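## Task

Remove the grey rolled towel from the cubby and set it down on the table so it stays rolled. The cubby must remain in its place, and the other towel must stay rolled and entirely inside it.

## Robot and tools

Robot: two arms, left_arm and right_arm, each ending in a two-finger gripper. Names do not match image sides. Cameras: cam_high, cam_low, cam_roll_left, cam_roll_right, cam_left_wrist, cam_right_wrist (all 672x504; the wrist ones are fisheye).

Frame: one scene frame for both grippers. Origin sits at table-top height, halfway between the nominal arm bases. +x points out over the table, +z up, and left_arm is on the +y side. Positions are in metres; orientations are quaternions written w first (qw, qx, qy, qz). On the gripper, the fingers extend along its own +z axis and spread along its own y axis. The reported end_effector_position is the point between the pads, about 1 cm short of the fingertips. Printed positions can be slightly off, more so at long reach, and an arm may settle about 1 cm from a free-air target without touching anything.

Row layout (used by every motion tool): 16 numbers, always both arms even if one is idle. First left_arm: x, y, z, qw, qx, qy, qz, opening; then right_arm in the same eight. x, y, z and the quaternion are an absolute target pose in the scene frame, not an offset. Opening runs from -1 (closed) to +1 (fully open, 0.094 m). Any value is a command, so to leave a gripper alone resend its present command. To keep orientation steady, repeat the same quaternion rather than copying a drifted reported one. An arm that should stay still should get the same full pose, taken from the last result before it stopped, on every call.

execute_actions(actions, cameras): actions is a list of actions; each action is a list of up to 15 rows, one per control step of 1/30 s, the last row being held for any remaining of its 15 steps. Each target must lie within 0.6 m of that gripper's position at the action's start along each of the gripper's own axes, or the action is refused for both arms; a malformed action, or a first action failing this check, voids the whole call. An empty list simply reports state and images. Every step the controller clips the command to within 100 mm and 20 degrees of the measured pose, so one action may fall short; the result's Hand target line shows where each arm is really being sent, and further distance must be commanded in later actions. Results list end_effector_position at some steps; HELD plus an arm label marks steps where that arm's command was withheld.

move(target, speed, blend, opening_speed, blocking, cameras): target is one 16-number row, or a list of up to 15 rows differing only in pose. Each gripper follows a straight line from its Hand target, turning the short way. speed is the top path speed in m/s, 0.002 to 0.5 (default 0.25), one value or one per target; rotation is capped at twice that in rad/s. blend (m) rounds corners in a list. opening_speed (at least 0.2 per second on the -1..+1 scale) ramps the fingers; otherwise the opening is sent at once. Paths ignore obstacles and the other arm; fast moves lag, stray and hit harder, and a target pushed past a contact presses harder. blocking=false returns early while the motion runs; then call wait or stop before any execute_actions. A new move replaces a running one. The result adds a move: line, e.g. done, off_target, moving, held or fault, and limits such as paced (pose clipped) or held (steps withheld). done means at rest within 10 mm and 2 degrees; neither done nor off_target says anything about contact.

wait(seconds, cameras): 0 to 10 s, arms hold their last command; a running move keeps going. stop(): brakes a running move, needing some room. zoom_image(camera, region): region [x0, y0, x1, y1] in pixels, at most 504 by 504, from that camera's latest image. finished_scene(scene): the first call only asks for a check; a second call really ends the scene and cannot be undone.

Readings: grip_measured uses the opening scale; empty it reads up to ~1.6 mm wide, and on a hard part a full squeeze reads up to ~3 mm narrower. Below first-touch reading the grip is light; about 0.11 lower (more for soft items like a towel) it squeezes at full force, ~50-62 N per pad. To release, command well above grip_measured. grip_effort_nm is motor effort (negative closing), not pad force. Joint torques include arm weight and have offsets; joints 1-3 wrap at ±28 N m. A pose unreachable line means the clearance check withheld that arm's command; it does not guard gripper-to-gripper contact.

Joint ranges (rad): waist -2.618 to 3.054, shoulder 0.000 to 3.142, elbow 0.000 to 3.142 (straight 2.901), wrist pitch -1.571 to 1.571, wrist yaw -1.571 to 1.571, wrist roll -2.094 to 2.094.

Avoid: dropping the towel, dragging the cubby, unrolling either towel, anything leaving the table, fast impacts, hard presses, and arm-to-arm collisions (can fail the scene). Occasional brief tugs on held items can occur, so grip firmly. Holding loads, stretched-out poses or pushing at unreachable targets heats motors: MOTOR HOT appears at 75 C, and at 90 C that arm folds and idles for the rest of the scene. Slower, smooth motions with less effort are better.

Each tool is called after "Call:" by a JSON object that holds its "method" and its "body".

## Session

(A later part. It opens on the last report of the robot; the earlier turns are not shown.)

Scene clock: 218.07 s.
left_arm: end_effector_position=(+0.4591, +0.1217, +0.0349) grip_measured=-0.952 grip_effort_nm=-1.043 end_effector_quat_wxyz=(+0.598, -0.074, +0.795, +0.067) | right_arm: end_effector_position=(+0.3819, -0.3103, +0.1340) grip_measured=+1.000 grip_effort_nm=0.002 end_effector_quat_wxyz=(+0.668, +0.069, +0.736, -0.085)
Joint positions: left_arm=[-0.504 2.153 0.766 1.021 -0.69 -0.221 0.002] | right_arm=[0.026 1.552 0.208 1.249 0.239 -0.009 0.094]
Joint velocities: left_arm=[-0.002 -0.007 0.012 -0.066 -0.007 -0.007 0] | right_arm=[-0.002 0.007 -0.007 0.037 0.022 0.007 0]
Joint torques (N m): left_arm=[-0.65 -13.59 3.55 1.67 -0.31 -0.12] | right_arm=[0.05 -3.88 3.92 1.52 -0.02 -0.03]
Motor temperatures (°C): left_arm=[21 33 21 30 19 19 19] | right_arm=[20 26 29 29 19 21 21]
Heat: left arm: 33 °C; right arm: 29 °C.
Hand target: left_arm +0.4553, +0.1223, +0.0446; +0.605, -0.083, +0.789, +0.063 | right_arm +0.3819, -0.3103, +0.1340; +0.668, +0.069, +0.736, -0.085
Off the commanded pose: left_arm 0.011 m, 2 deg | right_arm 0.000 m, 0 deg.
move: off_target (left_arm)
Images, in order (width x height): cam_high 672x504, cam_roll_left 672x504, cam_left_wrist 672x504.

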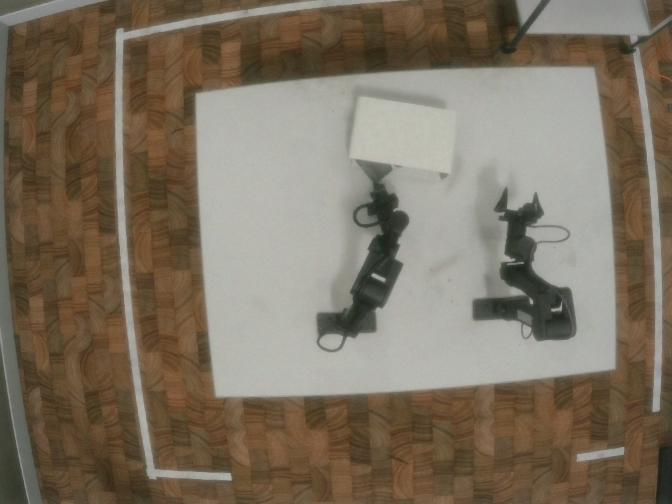

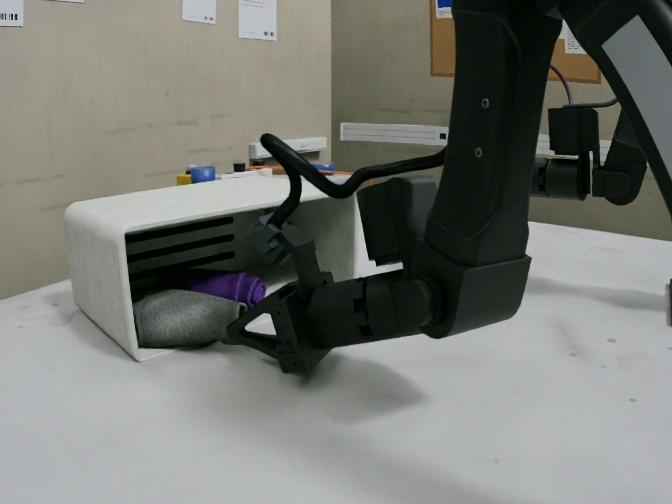

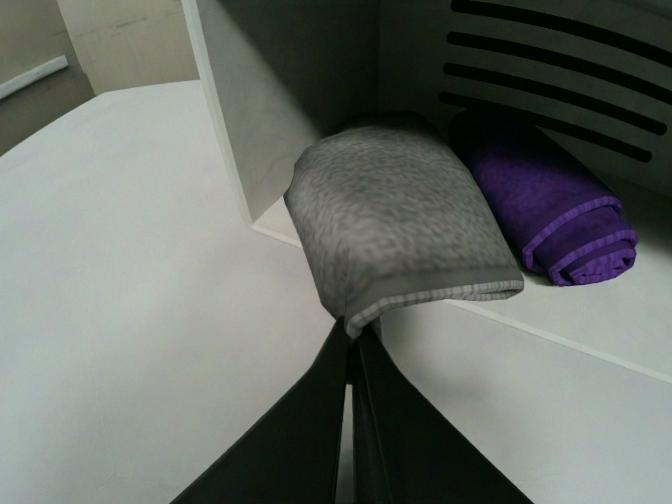

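Call:
{"method": "move", "body": {"target": [[0.405,0.114,0.045,0.6055,-0.0829,0.7891,0.0636,-0.99,0.3819,-0.3103,0.1340,0.668,0.069,0.736,-0.085,1.0]], "speed": 0.03, "cameras": ["cam_high","cam_left_wrist","cam_roll_left"]}}

Call:
{"method": "zoom_image", "body": {"camera": "cam_high", "region": [320, 60, 460, 200]}}

Scene clock: 220.97 s.
left_arm: end_effector_position=(+0.4088, +0.1132, +0.0367) grip_measured=-0.952 grip_effort_nm=-1.038 end_effector_quat_wxyz=(+0.599, -0.074, +0.795, +0.067) | right_arm: end_effector_position=(+0.3819, -0.3103, +0.1340) grip_measured=+1.000 grip_effort_nm=0.007 end_effector_quat_wxyz=(+0.668, +0.069, +0.736, -0.085)
Joint positions: left_arm=[-0.614 2.07 0.606 1.063 -0.792 -0.275 0.002] | right_arm=[0.026 1.552 0.208 1.249 0.239 -0.009 0.094]
Joint velocities: left_arm=[-0.002 0.007 0.017 -0.037 -0.022 -0.051 0] | right_arm=[0.007 -0.002 0.002 0.007 -0.037 0.007 0]
Joint torques (N m): left_arm=[-0.8 -11.96 3.12 1.61 -0.41 -0.12] | right_arm=[0.03 -3.89 3.92 1.52 -0.02 -0.03]
Motor temperatures (°C): left_arm=[21 33 21 30 19 19 20] | right_arm=[20 26 29 29 19 21 21]
Heat: left arm: 33 °C; right arm: 29 °C.
Hand target: left_arm +0.4052, +0.1144, +0.0447; +0.605, -0.083, +0.789, +0.064 | right_arm +0.3819, -0.3103, +0.1340; +0.668, +0.069, +0.736, -0.085
Off the commanded pose: left_arm 0.009 m, 1 deg | right_arm 0.000 m, 0 deg.
move: done
Images, in order (width x height): cam_high 672x504, cam_roll_left 672x504, cam_left_wrist 672x504.

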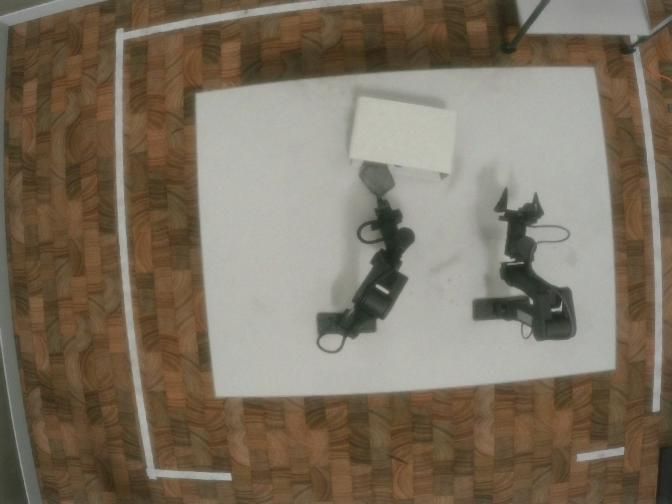

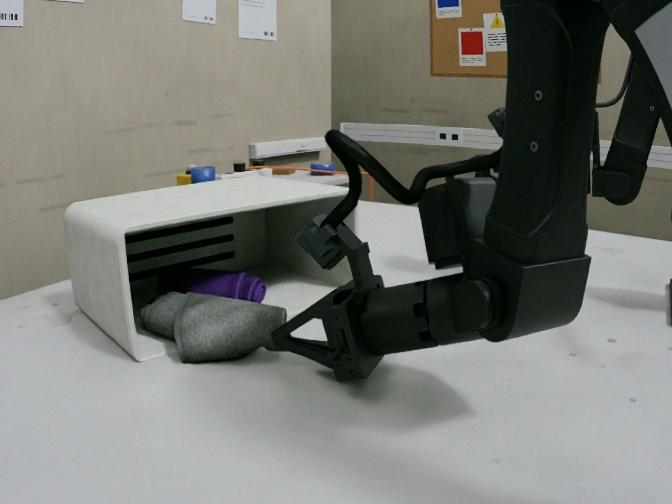

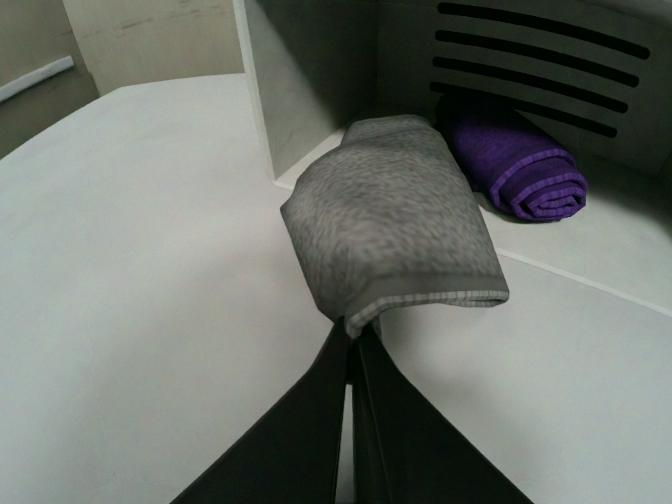

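Scaled by 3.600 from the camera's 672x504 image, which has a finer 960x720 frame.

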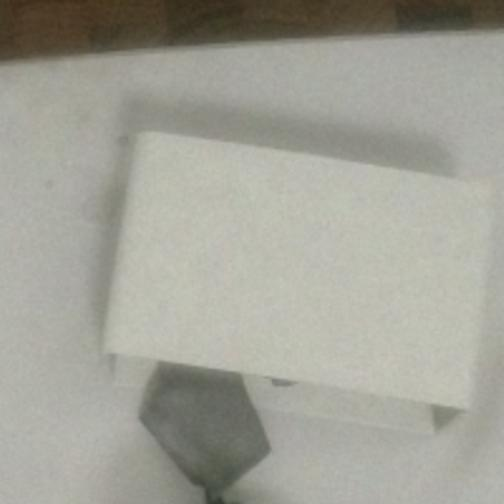

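Call:
{"method": "move", "body": {"target": [[0.405,0.114,0.040,0.6055,-0.0829,0.7891,0.0636,-0.6,0.3819,-0.3103,0.1340,0.668,0.069,0.736,-0.085,1.0]], "speed": 0.03, "opening_speed": 0.5, "cameras": []}}

Call:
{"method": "move", "body": {"target": [[0.36,0.102,0.050,0.6055,-0.0829,0.7891,0.0636,-0.6,0.3819,-0.3103,0.1340,0.668,0.069,0.736,-0.085,1.0],[0.33,0.095,0.11,0.6055,-0.0829,0.7891,0.0636,-0.6,0.3819,-0.3103,0.1340,0.668,0.069,0.736,-0.085,1.0]], "speed": 0.1, "cameras": ["cam_high","cam_left_wrist","cam_roll_left"]}}

Call:
{"method": "zoom_image", "body": {"camera": "cam_high", "region": [320, 60, 460, 200]}}

Call:
{"method": "zoom_image", "body": {"camera": "cam_roll_left", "region": [60, 200, 330, 400]}}

Scene clock: 223.00 s.
left_arm: end_effector_position=(+0.4103, +0.1124, +0.0413) grip_measured=-0.602 grip_effort_nm=0.095 end_effector_quat_wxyz=(+0.606, -0.080, +0.789, +0.061) | right_arm: end_effector_position=(+0.3819, -0.3103, +0.1340) grip_measured=+1.000 grip_effort_nm=-0.002 end_effector_quat_wxyz=(+0.668, +0.069, +0.736, -0.085)
Joint positions: left_arm=[-0.614 2.07 0.606 1.088 -0.794 -0.275 0.019] | right_arm=[0.026 1.552 0.208 1.249 0.239 -0.009 0.094]
Joint velocities: left_arm=[-0.002 -0.012 -0.007 0.051 0.037 0.066 -0.001] | right_arm=[0.012 0.007 -0.007 -0.022 -0.066 -0.066 0]
Joint torques (N m): left_arm=[-0.84 -9.72 3.21 1.61 -0.37 -0.07] | right_arm=[0.05 -3.88 3.93 1.52 -0.01 -0.03]
Motor temperatures (°C): left_arm=[21 33 21 30 19 19 20] | right_arm=[20 26 29 30 19 21 21]
Heat: left arm: 33 °C; right arm: 30 °C.
Hand target: left_arm +0.4052, +0.1141, +0.0400; +0.606, -0.083, +0.789, +0.064 | right_arm +0.3819, -0.3103, +0.1340; +0.668, +0.069, +0.736, -0.085
Off the commanded pose: left_arm 0.006 m, 0 deg | right_arm 0.000 m, 0 deg.
move: done
No camera images: "cameras" was empty.

Scene clock: 225.20 s.
left_arm: end_effector_position=(+0.3314, +0.0953, +0.1029) grip_measured=-0.602 grip_effort_nm=0.100 end_effector_quat_wxyz=(+0.601, -0.077, +0.793, +0.063) | right_arm: end_effector_position=(+0.3819, -0.3103, +0.1340) grip_measured=+1.000 grip_effort_nm=-0.002 end_effector_quat_wxyz=(+0.668, +0.069, +0.736, -0.085)
Joint positions: left_arm=[-0.854 1.615 0.485 0.602 -1.007 -0.451 0.019] | right_arm=[0.026 1.552 0.208 1.249 0.239 -0.009 0.094]
Joint velocities: left_arm=[0.002 -0.002 0.007 -0.11 -0.022 -0.037 0] | right_arm=[0.012 0.002 0.007 0.022 0.095 -0.051 0]
Joint torques (N m): left_arm=[-0.75 -8.12 7.21 1.07 -0.51 -0.1] | right_arm=[0.05 -3.88 3.92 1.52 -0.02 -0.03]
Motor temperatures (°C): left_arm=[21 33 21 30 19 19 19] | right_arm=[20 26 29 30 19 21 21]
Heat: left arm: 33 °C; right arm: 30 °C.
Hand target: left_arm +0.3302, +0.0953, +0.1092; +0.604, -0.083, +0.790, +0.063 | right_arm +0.3819, -0.3103, +0.1340; +0.668, +0.069, +0.736, -0.085
Off the commanded pose: left_arm 0.007 m, 1 deg | right_arm 0.000 m, 0 deg.
move: done
Images, in order (width x height): cam_high 672x504, cam_roll_left 672x504, cam_left_wrist 672x504.

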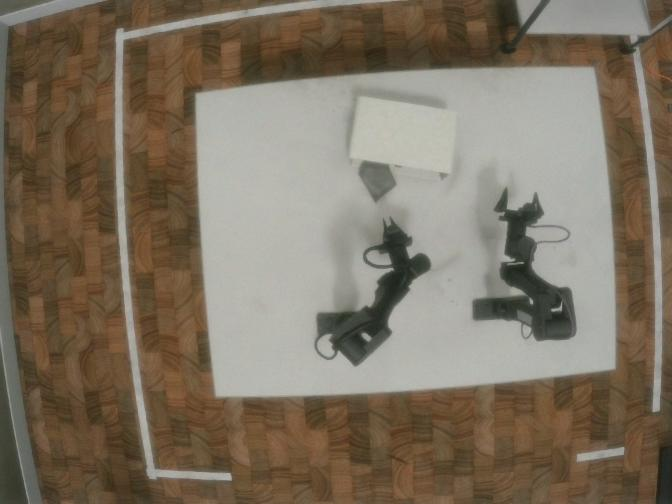

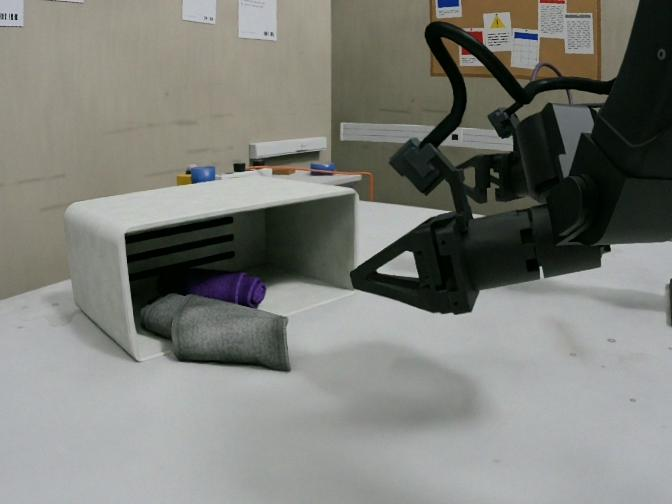

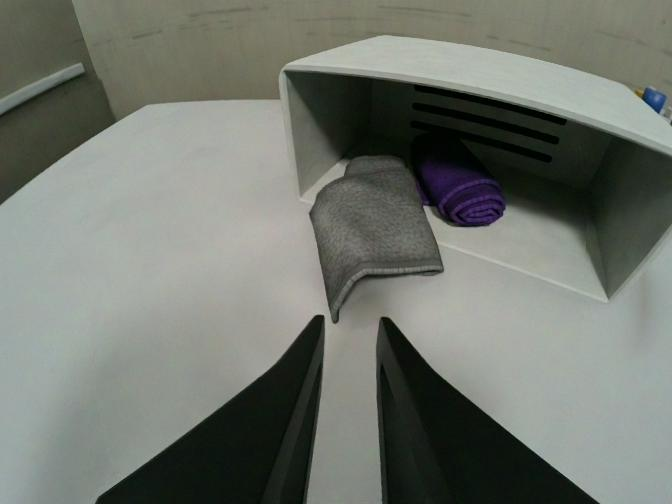

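Scaled by 3.600 from the camera's 672x504 image, which has a finer 960x720 frame.

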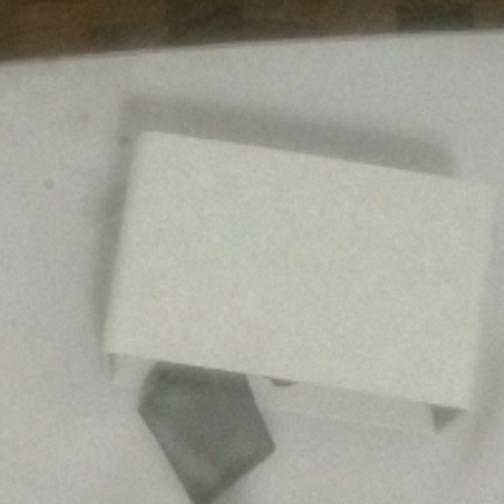

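Scaled by 1.867 from the camera's 672x504 image, which has a finer 960x720 frame.

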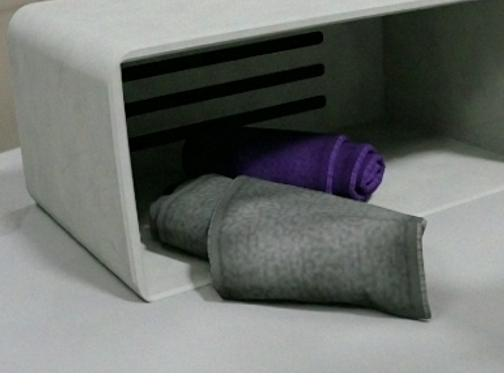

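Call:
{"method": "execute_actions", "body": {"actions": [], "cameras": ["cam_high","cam_left_wrist","cam_roll_left"]}}

Call:
{"method": "zoom_image", "body": {"camera": "cam_high", "region": [320, 60, 460, 200]}}

Call:
{"method": "zoom_image", "body": {"camera": "cam_roll_left", "region": [60, 200, 330, 400]}}

Scene clock: 227.83 s.
left_arm: end_effector_position=(+0.3314, +0.0954, +0.1028) grip_measured=-0.602 grip_effort_nm=0.095 end_effector_quat_wxyz=(+0.601, -0.077, +0.793, +0.063) | right_arm: end_effector_position=(+0.3819, -0.3103, +0.1340) grip_measured=+1.000 grip_effort_nm=-0.002 end_effector_quat_wxyz=(+0.668, +0.069, +0.736, -0.085)
Joint positions: left_arm=[-0.854 1.615 0.485 0.602 -1.007 -0.451 0.019] | right_arm=[0.026 1.552 0.208 1.249 0.239 -0.009 0.094]
Joint velocities: left_arm=[-0.007 -0.017 -0.012 -0.066 0.022 -0.022 0] | right_arm=[-0.007 0.002 -0.007 -0.037 -0.081 0.022 0]
Joint torques (N m): left_arm=[-0.73 -8.12 7.21 1.06 -0.51 -0.08] | right_arm=[0.03 -3.89 3.92 1.52 -0.02 -0.03]
Motor temperatures (°C): left_arm=[21 33 21 29 19 19 19] | right_arm=[20 26 29 30 19 21 21]
Heat: left arm: 33 °C; right arm: 30 °C.
Hand target: left_arm +0.3302, +0.0953, +0.1092; +0.604, -0.083, +0.790, +0.063 | right_arm +0.3819, -0.3103, +0.1340; +0.668, +0.069, +0.736, -0.085
Tool commands: left_gripper/opening=-0.6 right_gripper/opening=+1.0
Off the commanded pose: left_arm 0.007 m, 1 deg | right_arm 0.000 m, 0 deg.
Images, in order (width x height): cam_high 672x504, cam_roll_left 672x504, cam_left_wrist 672x504.

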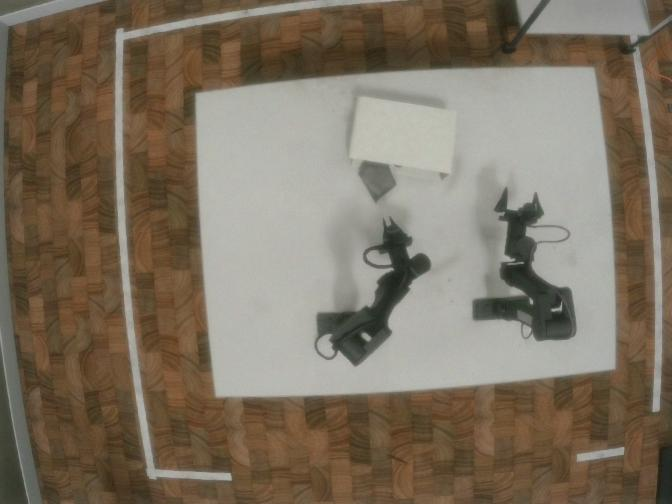

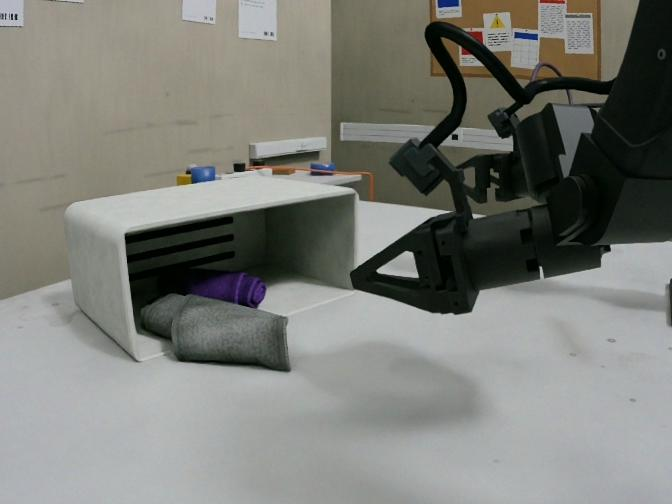

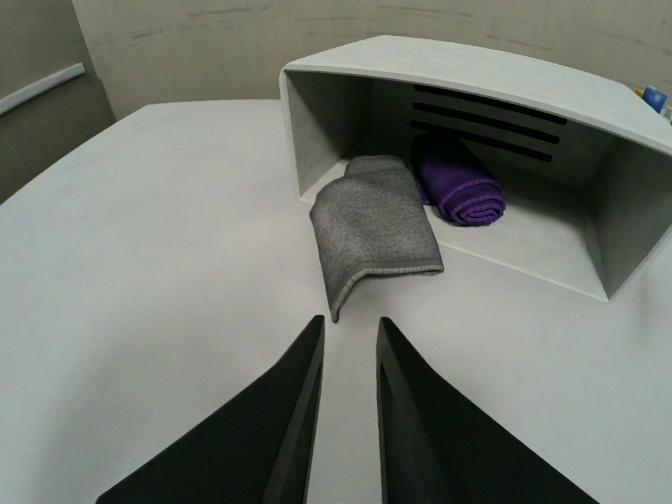

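Scaled by 3.600 from the camera's 672x504 image, which has a finer 960x720 frame.

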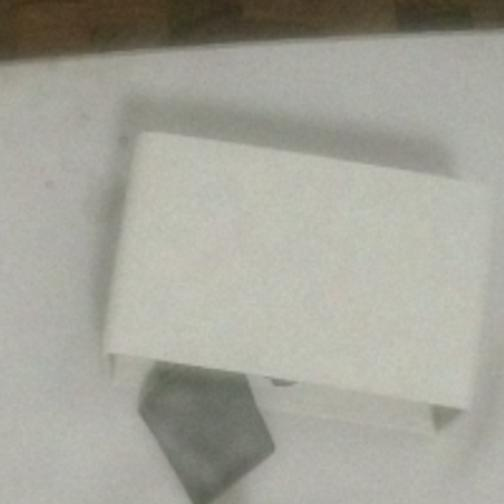

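Scaled by 1.867 from the camera's 672x504 image, which has a finer 960x720 frame.

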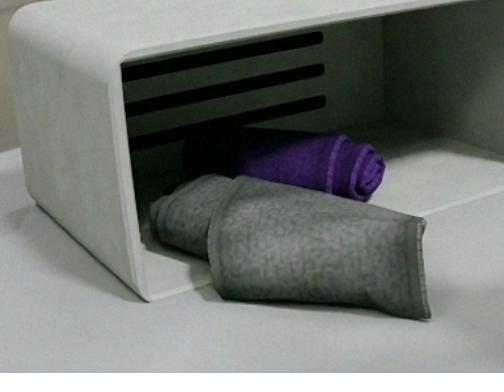

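Call:
{"method": "move", "body": {"target": [[0.38,0.105,0.15,0.3806,-0.0966,0.9188,0.0400,0.95,0.3819,-0.3103,0.1340,0.668,0.069,0.736,-0.085,1.0],[0.44,0.118,0.115,0.3806,-0.0966,0.9188,0.0400,0.95,0.3819,-0.3103,0.1340,0.668,0.069,0.736,-0.085,1.0]], "speed": 0.15, "blend": 0.02, "cameras": ["cam_high","cam_left_wrist","cam_roll_left"]}}

Call:
{"method": "zoom_image", "body": {"camera": "cam_left_wrist", "region": [150, 100, 560, 400]}}

Scene clock: 233.00 s.
left_arm: end_effector_position=(+0.4312, +0.1202, +0.1107) grip_measured=+0.948 grip_effort_nm=0.095 end_effector_quat_wxyz=(+0.375, -0.101, +0.920, +0.042) | right_arm: end_effector_position=(+0.3819, -0.3103, +0.1340) grip_measured=+1.000 grip_effort_nm=0.002 end_effector_quat_wxyz=(+0.668, +0.069, +0.736, -0.085)
Joint positions: left_arm=[-0.463 1.753 1.174 -0.349 -0.466 -0.539 0.092] | right_arm=[0.026 1.552 0.208 1.249 0.239 -0.009 0.094]
Joint velocities: left_arm=[0.012 -0.002 -0.002 0.022 -0.007 -0.051 0] | right_arm=[0.002 0.007 -0.007 0.022 0.051 -0.022 0]
Joint torques (N m): left_arm=[0.47 -7.87 11.33 1.24 -0.25 0.11] | right_arm=[0.05 -3.89 3.92 1.52 -0.02 -0.03]
Motor temperatures (°C): left_arm=[21 32 21 29 19 19 19] | right_arm=[20 26 29 30 19 21 21]
Heat: left arm: 32 °C; right arm: 30 °C.
Hand target: left_arm +0.4401, +0.1170, +0.1147; +0.381, -0.099, +0.918, +0.038 | right_arm +0.3819, -0.3103, +0.1340; +0.668, +0.069, +0.736, -0.085
Off the commanded pose: left_arm 0.010 m, 1 deg | right_arm 0.000 m, 0 deg.
move: done
Images, in order (width x height): cam_high 672x504, cam_roll_left 672x504, cam_left_wrist 672x504.

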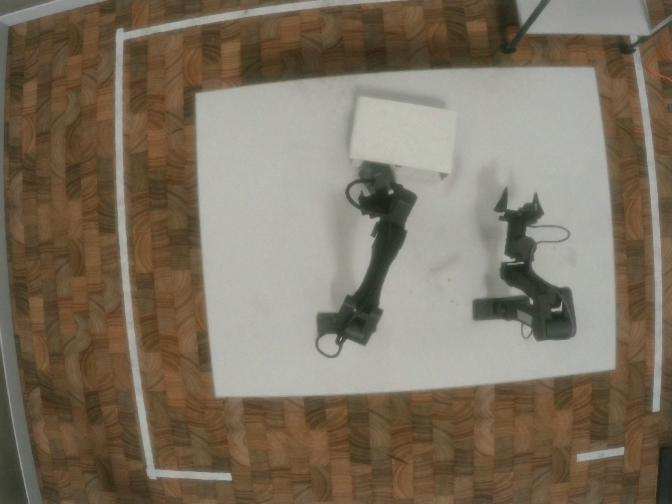

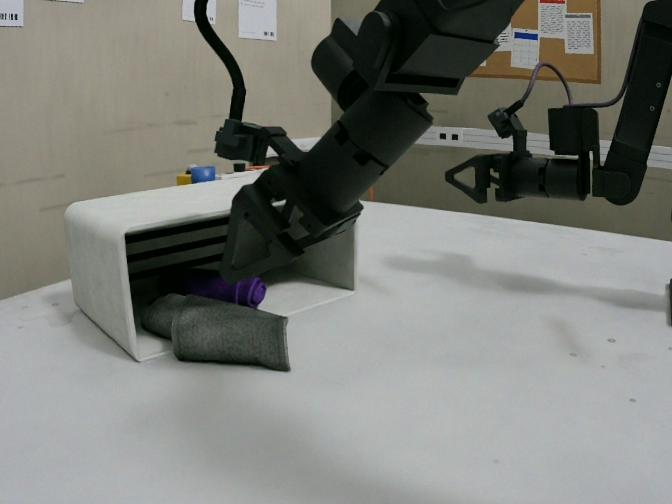

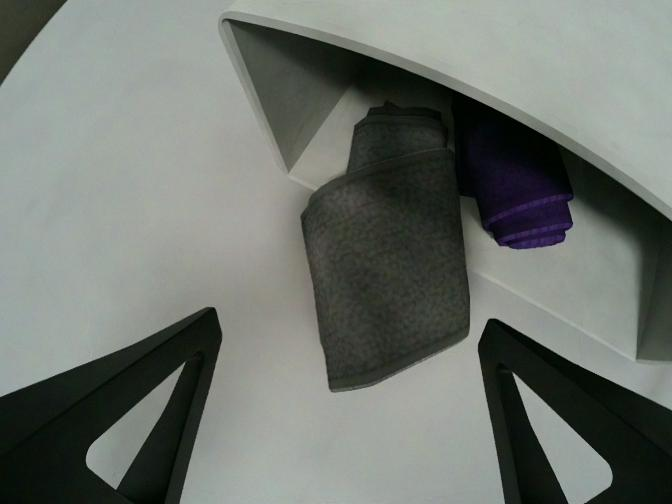

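Scaled by 1.229 from the camera's 672x504 image, which has a finer 960x720 frame.

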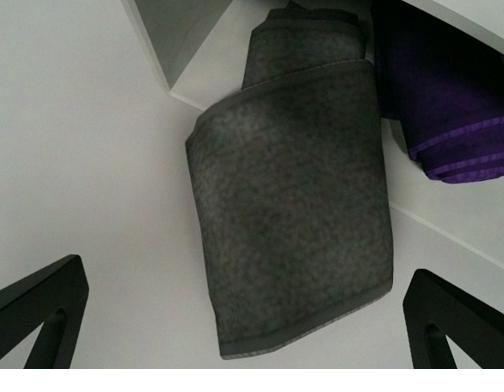

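Call:
{"method": "move", "body": {"target": [[0.455,0.101,0.10,0.4203,-0.0947,0.9013,0.0442,1.0,0.3819,-0.3103,0.1340,0.668,0.069,0.736,-0.085,1.0],[0.462,0.101,0.065,0.4203,-0.0947,0.9013,0.0442,1.0,0.3819,-0.3103,0.1340,0.668,0.069,0.736,-0.085,1.0]], "speed": 0.08, "cameras": ["cam_high","cam_left_wrist","cam_roll_left","cam_low"]}}

Call:
{"method": "zoom_image", "body": {"camera": "cam_roll_left", "region": [60, 150, 330, 400]}}

Scene clock: 237.00 s.
left_arm: end_effector_position=(+0.4659, +0.0946, +0.0811) grip_measured=+0.998 grip_effort_nm=0.100 end_effector_quat_wxyz=(+0.431, -0.099, +0.897, +0.026) | right_arm: end_effector_position=(+0.3819, -0.3103, +0.1340) grip_measured=+1.000 grip_effort_nm=0.002 end_effector_quat_wxyz=(+0.668, +0.069, +0.736, -0.085)
Joint positions: left_arm=[-0.491 1.907 1.151 -0.045 -0.509 -0.517 0.094] | right_arm=[0.026 1.552 0.208 1.249 0.239 -0.009 0.094]
Joint velocities: left_arm=[-0.002 0.007 -0.022 0.022 0.066 0.037 0] | right_arm=[-0.007 0.007 -0.007 0.007 0.022 0.066 0]
Joint torques (N m): left_arm=[0.25 -9.1 6.13 1.37 -0.44 0.11] | right_arm=[0.03 -3.89 3.92 1.52 -0.01 -0.03]
Motor temperatures (°C): left_arm=[21 32 22 29 19 19 19] | right_arm=[20 26 29 30 19 21 21]
Heat: left arm: 32 °C; right arm: 30 °C.
Hand target: left_arm +0.4613, +0.1011, +0.0653; +0.420, -0.094, +0.902, +0.044 | right_arm +0.3819, -0.3103, +0.1340; +0.668, +0.069, +0.736, -0.085
Off the commanded pose: left_arm 0.018 m, 3 deg | right_arm 0.000 m, 0 deg.
move: off_target (left_arm)
Images, in order (width x height): cam_high 672x504, cam_low 672x504, cam_roll_left 672x504, cam_left_wrist 672x504.

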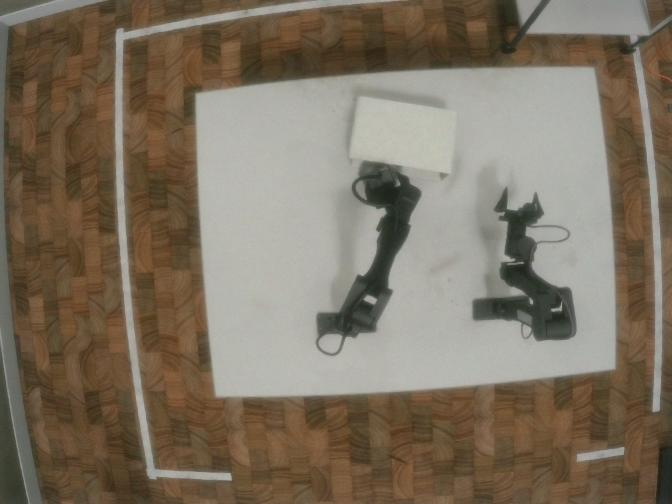

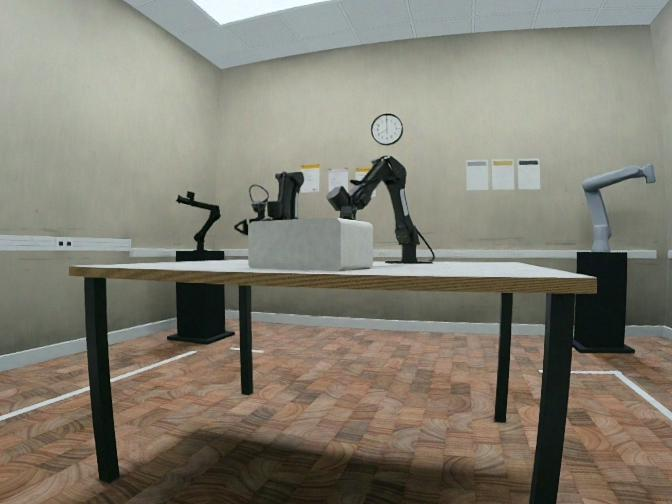

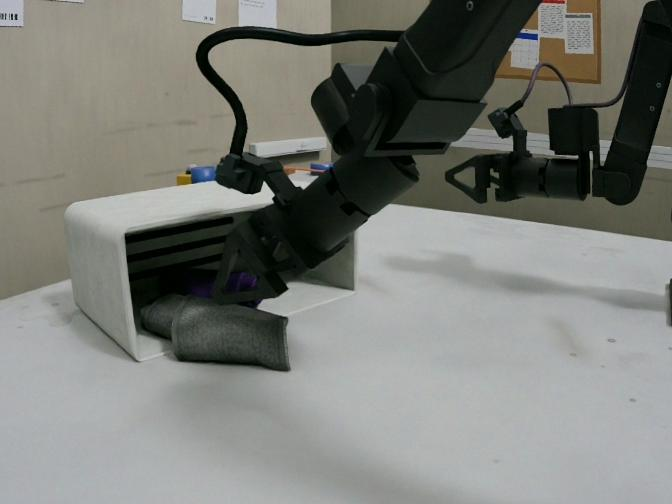

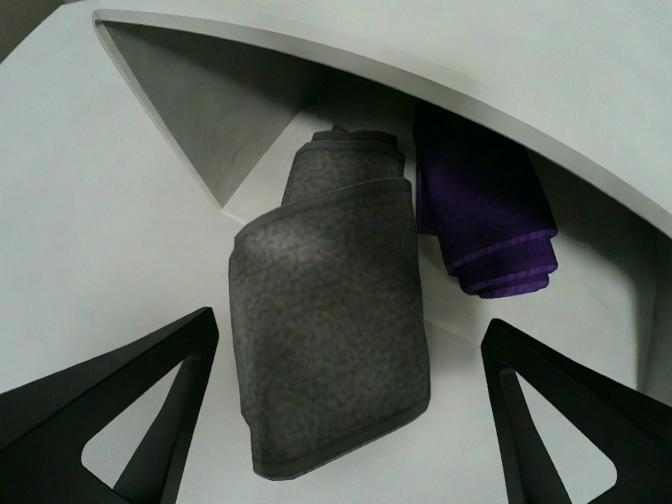

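Scaled by 1.867 from the camera's 672x504 image, which has a finer 960x720 frame.

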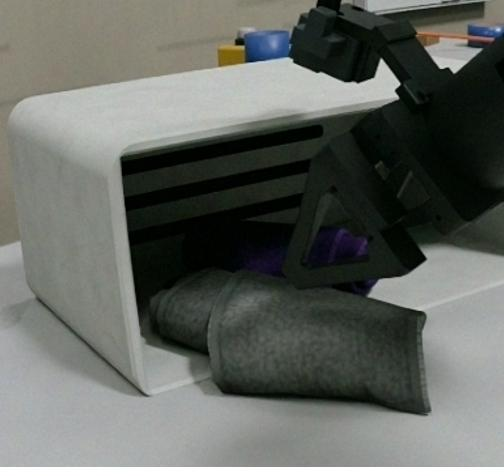

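Call:
{"method": "move", "body": {"target": [[0.458,0.109,0.055,0.4203,-0.0947,0.9013,0.0442,1.0,0.3819,-0.3103,0.1340,0.668,0.069,0.736,-0.085,1.0],[0.458,0.109,0.022,0.4203,-0.0947,0.9013,0.0442,1.0,0.3819,-0.3103,0.1340,0.668,0.069,0.736,-0.085,1.0]], "speed": 0.06, "cameras": ["cam_high","cam_left_wrist","cam_roll_left"]}}

Call:
{"method": "zoom_image", "body": {"camera": "cam_roll_left", "region": [60, 150, 330, 400]}}

Scene clock: 239.27 s.
left_arm: end_effector_position=(+0.4629, +0.1006, +0.0394) grip_measured=+0.998 grip_effort_nm=0.095 end_effector_quat_wxyz=(+0.434, -0.099, +0.895, +0.028) | right_arm: end_effector_position=(+0.3819, -0.3103, +0.1340) grip_measured=+1.000 grip_effort_nm=0.002 end_effector_quat_wxyz=(+0.668, +0.069, +0.736, -0.085)
Joint positions: left_arm=[-0.483 1.982 1.054 0.135 -0.509 -0.507 0.094] | right_arm=[0.026 1.552 0.208 1.249 0.239 -0.009 0.094]
Joint velocities: left_arm=[-0.002 -0.007 -0.002 -0.022 -0.037 -0.022 -0.001] | right_arm=[-0.012 0.012 0.007 -0.022 -0.022 0.037 0]
Joint torques (N m): left_arm=[0.87 -9.03 5.5 1.41 -0.32 0.12] | right_arm=[0.03 -3.88 3.92 1.52 -0.02 -0.04]
Motor temperatures (°C): left_arm=[21 32 21 29 19 19 19] | right_arm=[20 26 29 30 19 21 21]
Heat: left arm: 32 °C; right arm: 30 °C.
Hand target: left_arm +0.4575, +0.1092, +0.0226; +0.420, -0.095, +0.901, +0.044 | right_arm +0.3819, -0.3103, +0.1340; +0.668, +0.069, +0.736, -0.085
Off the commanded pose: left_arm 0.020 m, 3 deg | right_arm 0.000 m, 0 deg.
move: off_target (left_arm)
Images, in order (width x height): cam_high 672x504, cam_roll_left 672x504, cam_left_wrist 672x504.

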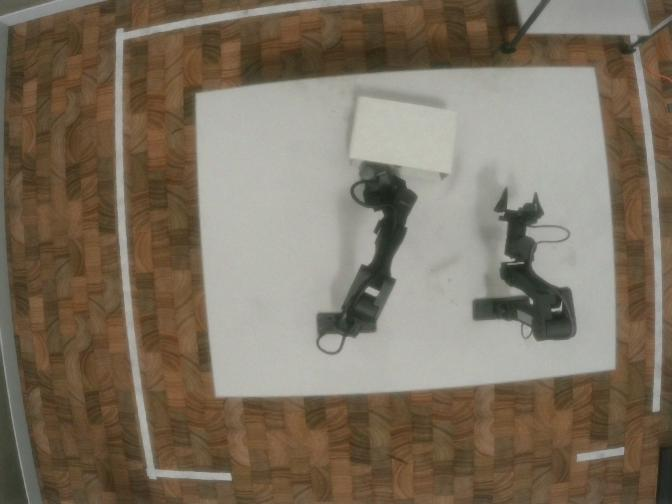

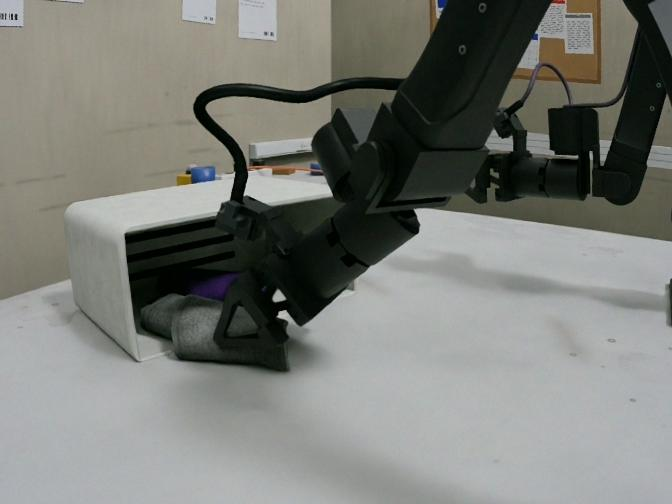

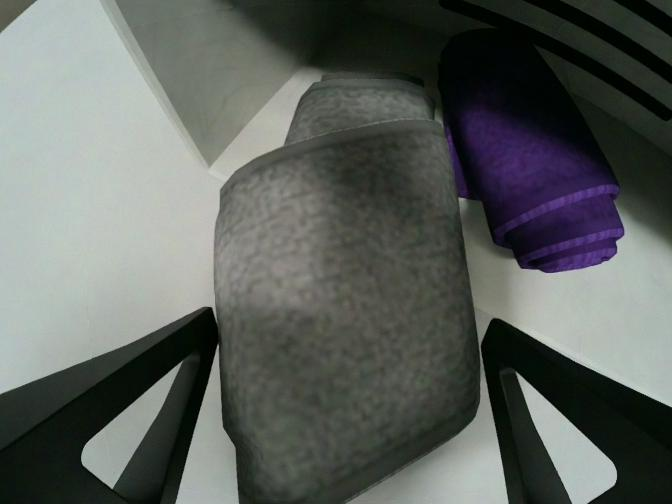

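Scaled by 1.867 from the camera's 672x504 image, which has a finer 960x720 frame.

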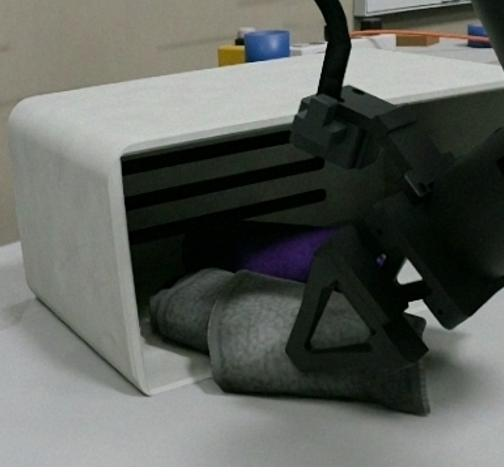

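Call:
{"method": "move", "body": {"target": [0.468,0.112,0.012,0.4203,-0.0947,0.9013,0.0442,1.0,0.3819,-0.3103,0.1340,0.668,0.069,0.736,-0.085,1.0], "speed": 0.05, "cameras": ["cam_left_wrist"]}}

Call:
{"method": "move", "body": {"target": [0.468,0.112,0.012,0.4203,-0.0947,0.9013,0.0442,0.0,0.3819,-0.3103,0.1340,0.668,0.069,0.736,-0.085,1.0], "speed": 0.05, "opening_speed": 0.6, "cameras": ["cam_left_wrist","cam_roll_left"]}}

Scene clock: 240.90 s.
left_arm: end_effector_position=(+0.4672, +0.1088, +0.0228) grip_measured=+0.998 grip_effort_nm=0.095 end_effector_quat_wxyz=(+0.428, -0.099, +0.898, +0.037) | right_arm: end_effector_position=(+0.3819, -0.3103, +0.1340) grip_measured=+1.000 grip_effort_nm=0.002 end_effector_quat_wxyz=(+0.668, +0.069, +0.736, -0.085)
Joint positions: left_arm=[-0.463 2.03 1.054 0.17 -0.506 -0.49 0.094] | right_arm=[0.026 1.552 0.208 1.249 0.239 -0.009 0.094]
Joint velocities: left_arm=[-0.002 -0.012 -0.012 -0.007 -0.037 -0.022 0] | right_arm=[-0.007 -0.002 0.007 -0.051 -0.095 -0.051 0]
Joint torques (N m): left_arm=[0.9 -9.06 7.36 1.4 -0.21 0.16] | right_arm=[0.02 -3.89 3.93 1.53 -0.01 -0.03]
Motor temperatures (°C): left_arm=[21 31 21 29 19 19 19] | right_arm=[20 26 29 30 19 21 21]
Heat: left arm: 31 °C; right arm: 30 °C.
Hand target: left_arm +0.4677, +0.1121, +0.0121; +0.420, -0.095, +0.901, +0.044 | right_arm +0.3819, -0.3103, +0.1340; +0.668, +0.069, +0.736, -0.085
Off the commanded pose: left_arm 0.011 m, 1 deg | right_arm 0.000 m, 0 deg.
move: off_target (left_arm)
Images, in order (width x height): cam_left_wrist 672x504.

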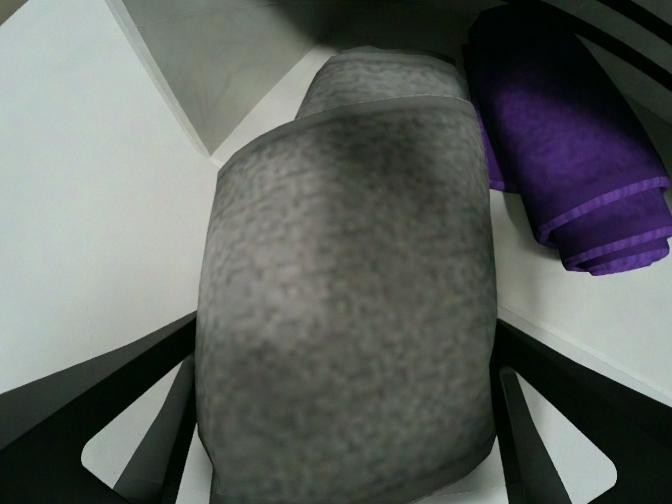

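Scene clock: 242.77 s.
left_arm: end_effector_position=(+0.4678, +0.1084, +0.0234) grip_measured=+0.002 grip_effort_nm=-0.125 end_effector_quat_wxyz=(+0.429, -0.099, +0.897, +0.036) | right_arm: end_effector_position=(+0.3819, -0.3103, +0.1340) grip_measured=+1.000 grip_effort_nm=-0.002 end_effector_quat_wxyz=(+0.668, +0.069, +0.736, -0.085)
Joint positions: left_arm=[-0.463 2.03 1.054 0.174 -0.506 -0.49 0.047] | right_arm=[0.026 1.552 0.208 1.249 0.239 -0.009 0.094]
Joint velocities: left_arm=[-0.007 -0.002 -0.007 0.037 -0.022 0.037 0.001] | right_arm=[-0.002 0.002 0.002 0.007 -0.051 -0.007 0]
Joint torques (N m): left_arm=[0.81 -9.09 7.38 1.32 -0.21 0.13] | right_arm=[0.03 -3.88 3.92 1.52 -0.02 -0.03]
Motor temperatures (°C): left_arm=[21 32 21 29 19 19 19] | right_arm=[20 26 29 30 19 21 21]
Heat: left arm: 32 °C; right arm: 30 °C.
Hand target: left_arm +0.4676, +0.1121, +0.0121; +0.420, -0.095, +0.901, +0.044 | right_arm +0.3819, -0.3103, +0.1340; +0.668, +0.069, +0.736, -0.085
Off the commanded pose: left_arm 0.012 m, 2 deg | right_arm 0.000 m, 0 deg.
move: off_target (left_arm)
Images, in order (width x height): cam_roll_left 672x504, cam_left_wrist 672x504.

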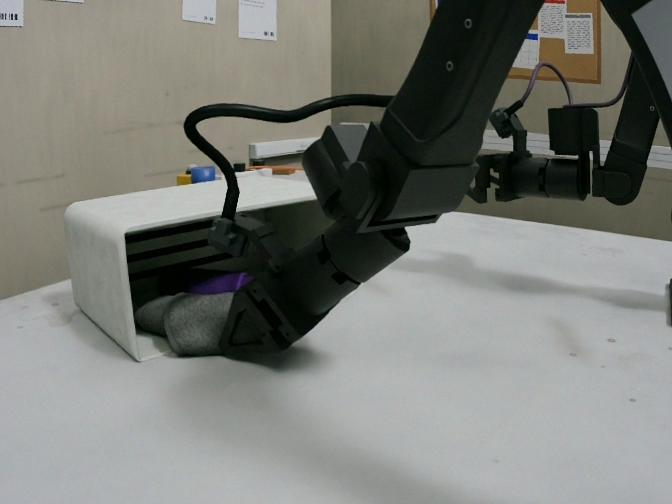

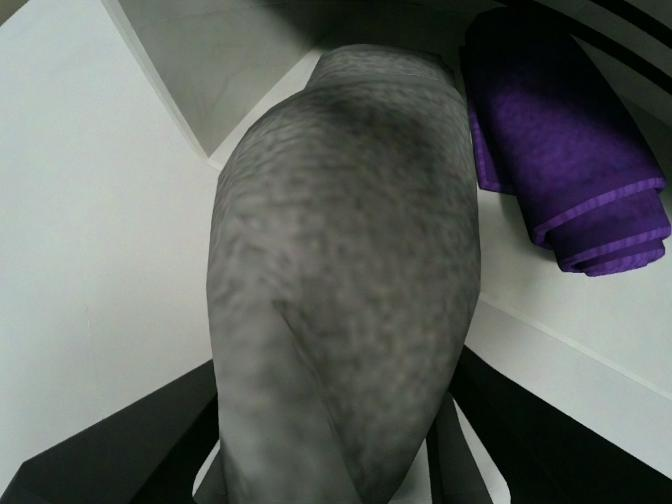

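Call:
{"method": "move", "body": {"target": [0.468,0.112,0.012,0.4203,-0.0947,0.9013,0.0442,-0.4,0.3819,-0.3103,0.1340,0.668,0.069,0.736,-0.085,1.0], "speed": 0.05, "opening_speed": 0.6, "cameras": ["cam_left_wrist","cam_roll_left"]}}

Scene clock: 243.97 s.
left_arm: end_effector_position=(+0.4678, +0.1084, +0.0234) grip_measured=-0.397 grip_effort_nm=-0.149 end_effector_quat_wxyz=(+0.429, -0.099, +0.897, +0.036) | right_arm: end_effector_position=(+0.3819, -0.3103, +0.1340) grip_measured=+1.000 grip_effort_nm=0.002 end_effector_quat_wxyz=(+0.668, +0.069, +0.736, -0.085)
Joint positions: left_arm=[-0.463 2.03 1.054 0.174 -0.506 -0.49 0.028] | right_arm=[0.026 1.552 0.208 1.249 0.239 -0.009 0.094]
Joint velocities: left_arm=[0.007 -0.012 -0.007 -0.037 0.051 0.007 0] | right_arm=[-0.007 0.012 -0.002 -0.007 -0.007 0.066 0]
Joint torques (N m): left_arm=[0.84 -9.1 7.36 1.33 -0.21 0.12] | right_arm=[0.05 -3.88 3.92 1.52 -0.02 -0.03]
Motor temperatures (°C): left_arm=[21 32 22 29 19 19 19] | right_arm=[20 26 29 30 19 21 21]
Heat: left arm: 32 °C; right arm: 30 °C.
Hand target: left_arm +0.4676, +0.1121, +0.0122; +0.420, -0.095, +0.901, +0.044 | right_arm +0.3819, -0.3103, +0.1340; +0.668, +0.069, +0.736, -0.085
Off the commanded pose: left_arm 0.012 m, 2 deg | right_arm 0.000 m, 0 deg.
move: off_target (left_arm)
Images, in order (width x height): cam_roll_left 672x504, cam_left_wrist 672x504.

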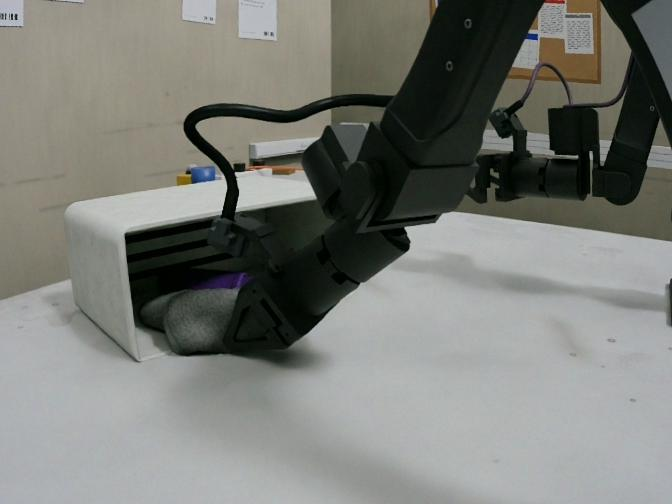

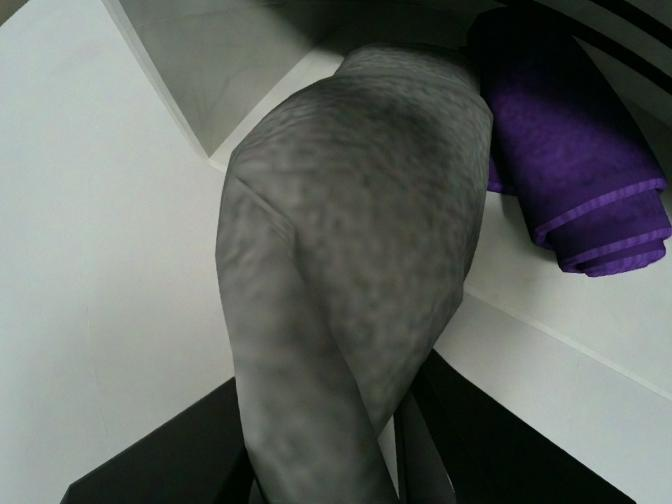

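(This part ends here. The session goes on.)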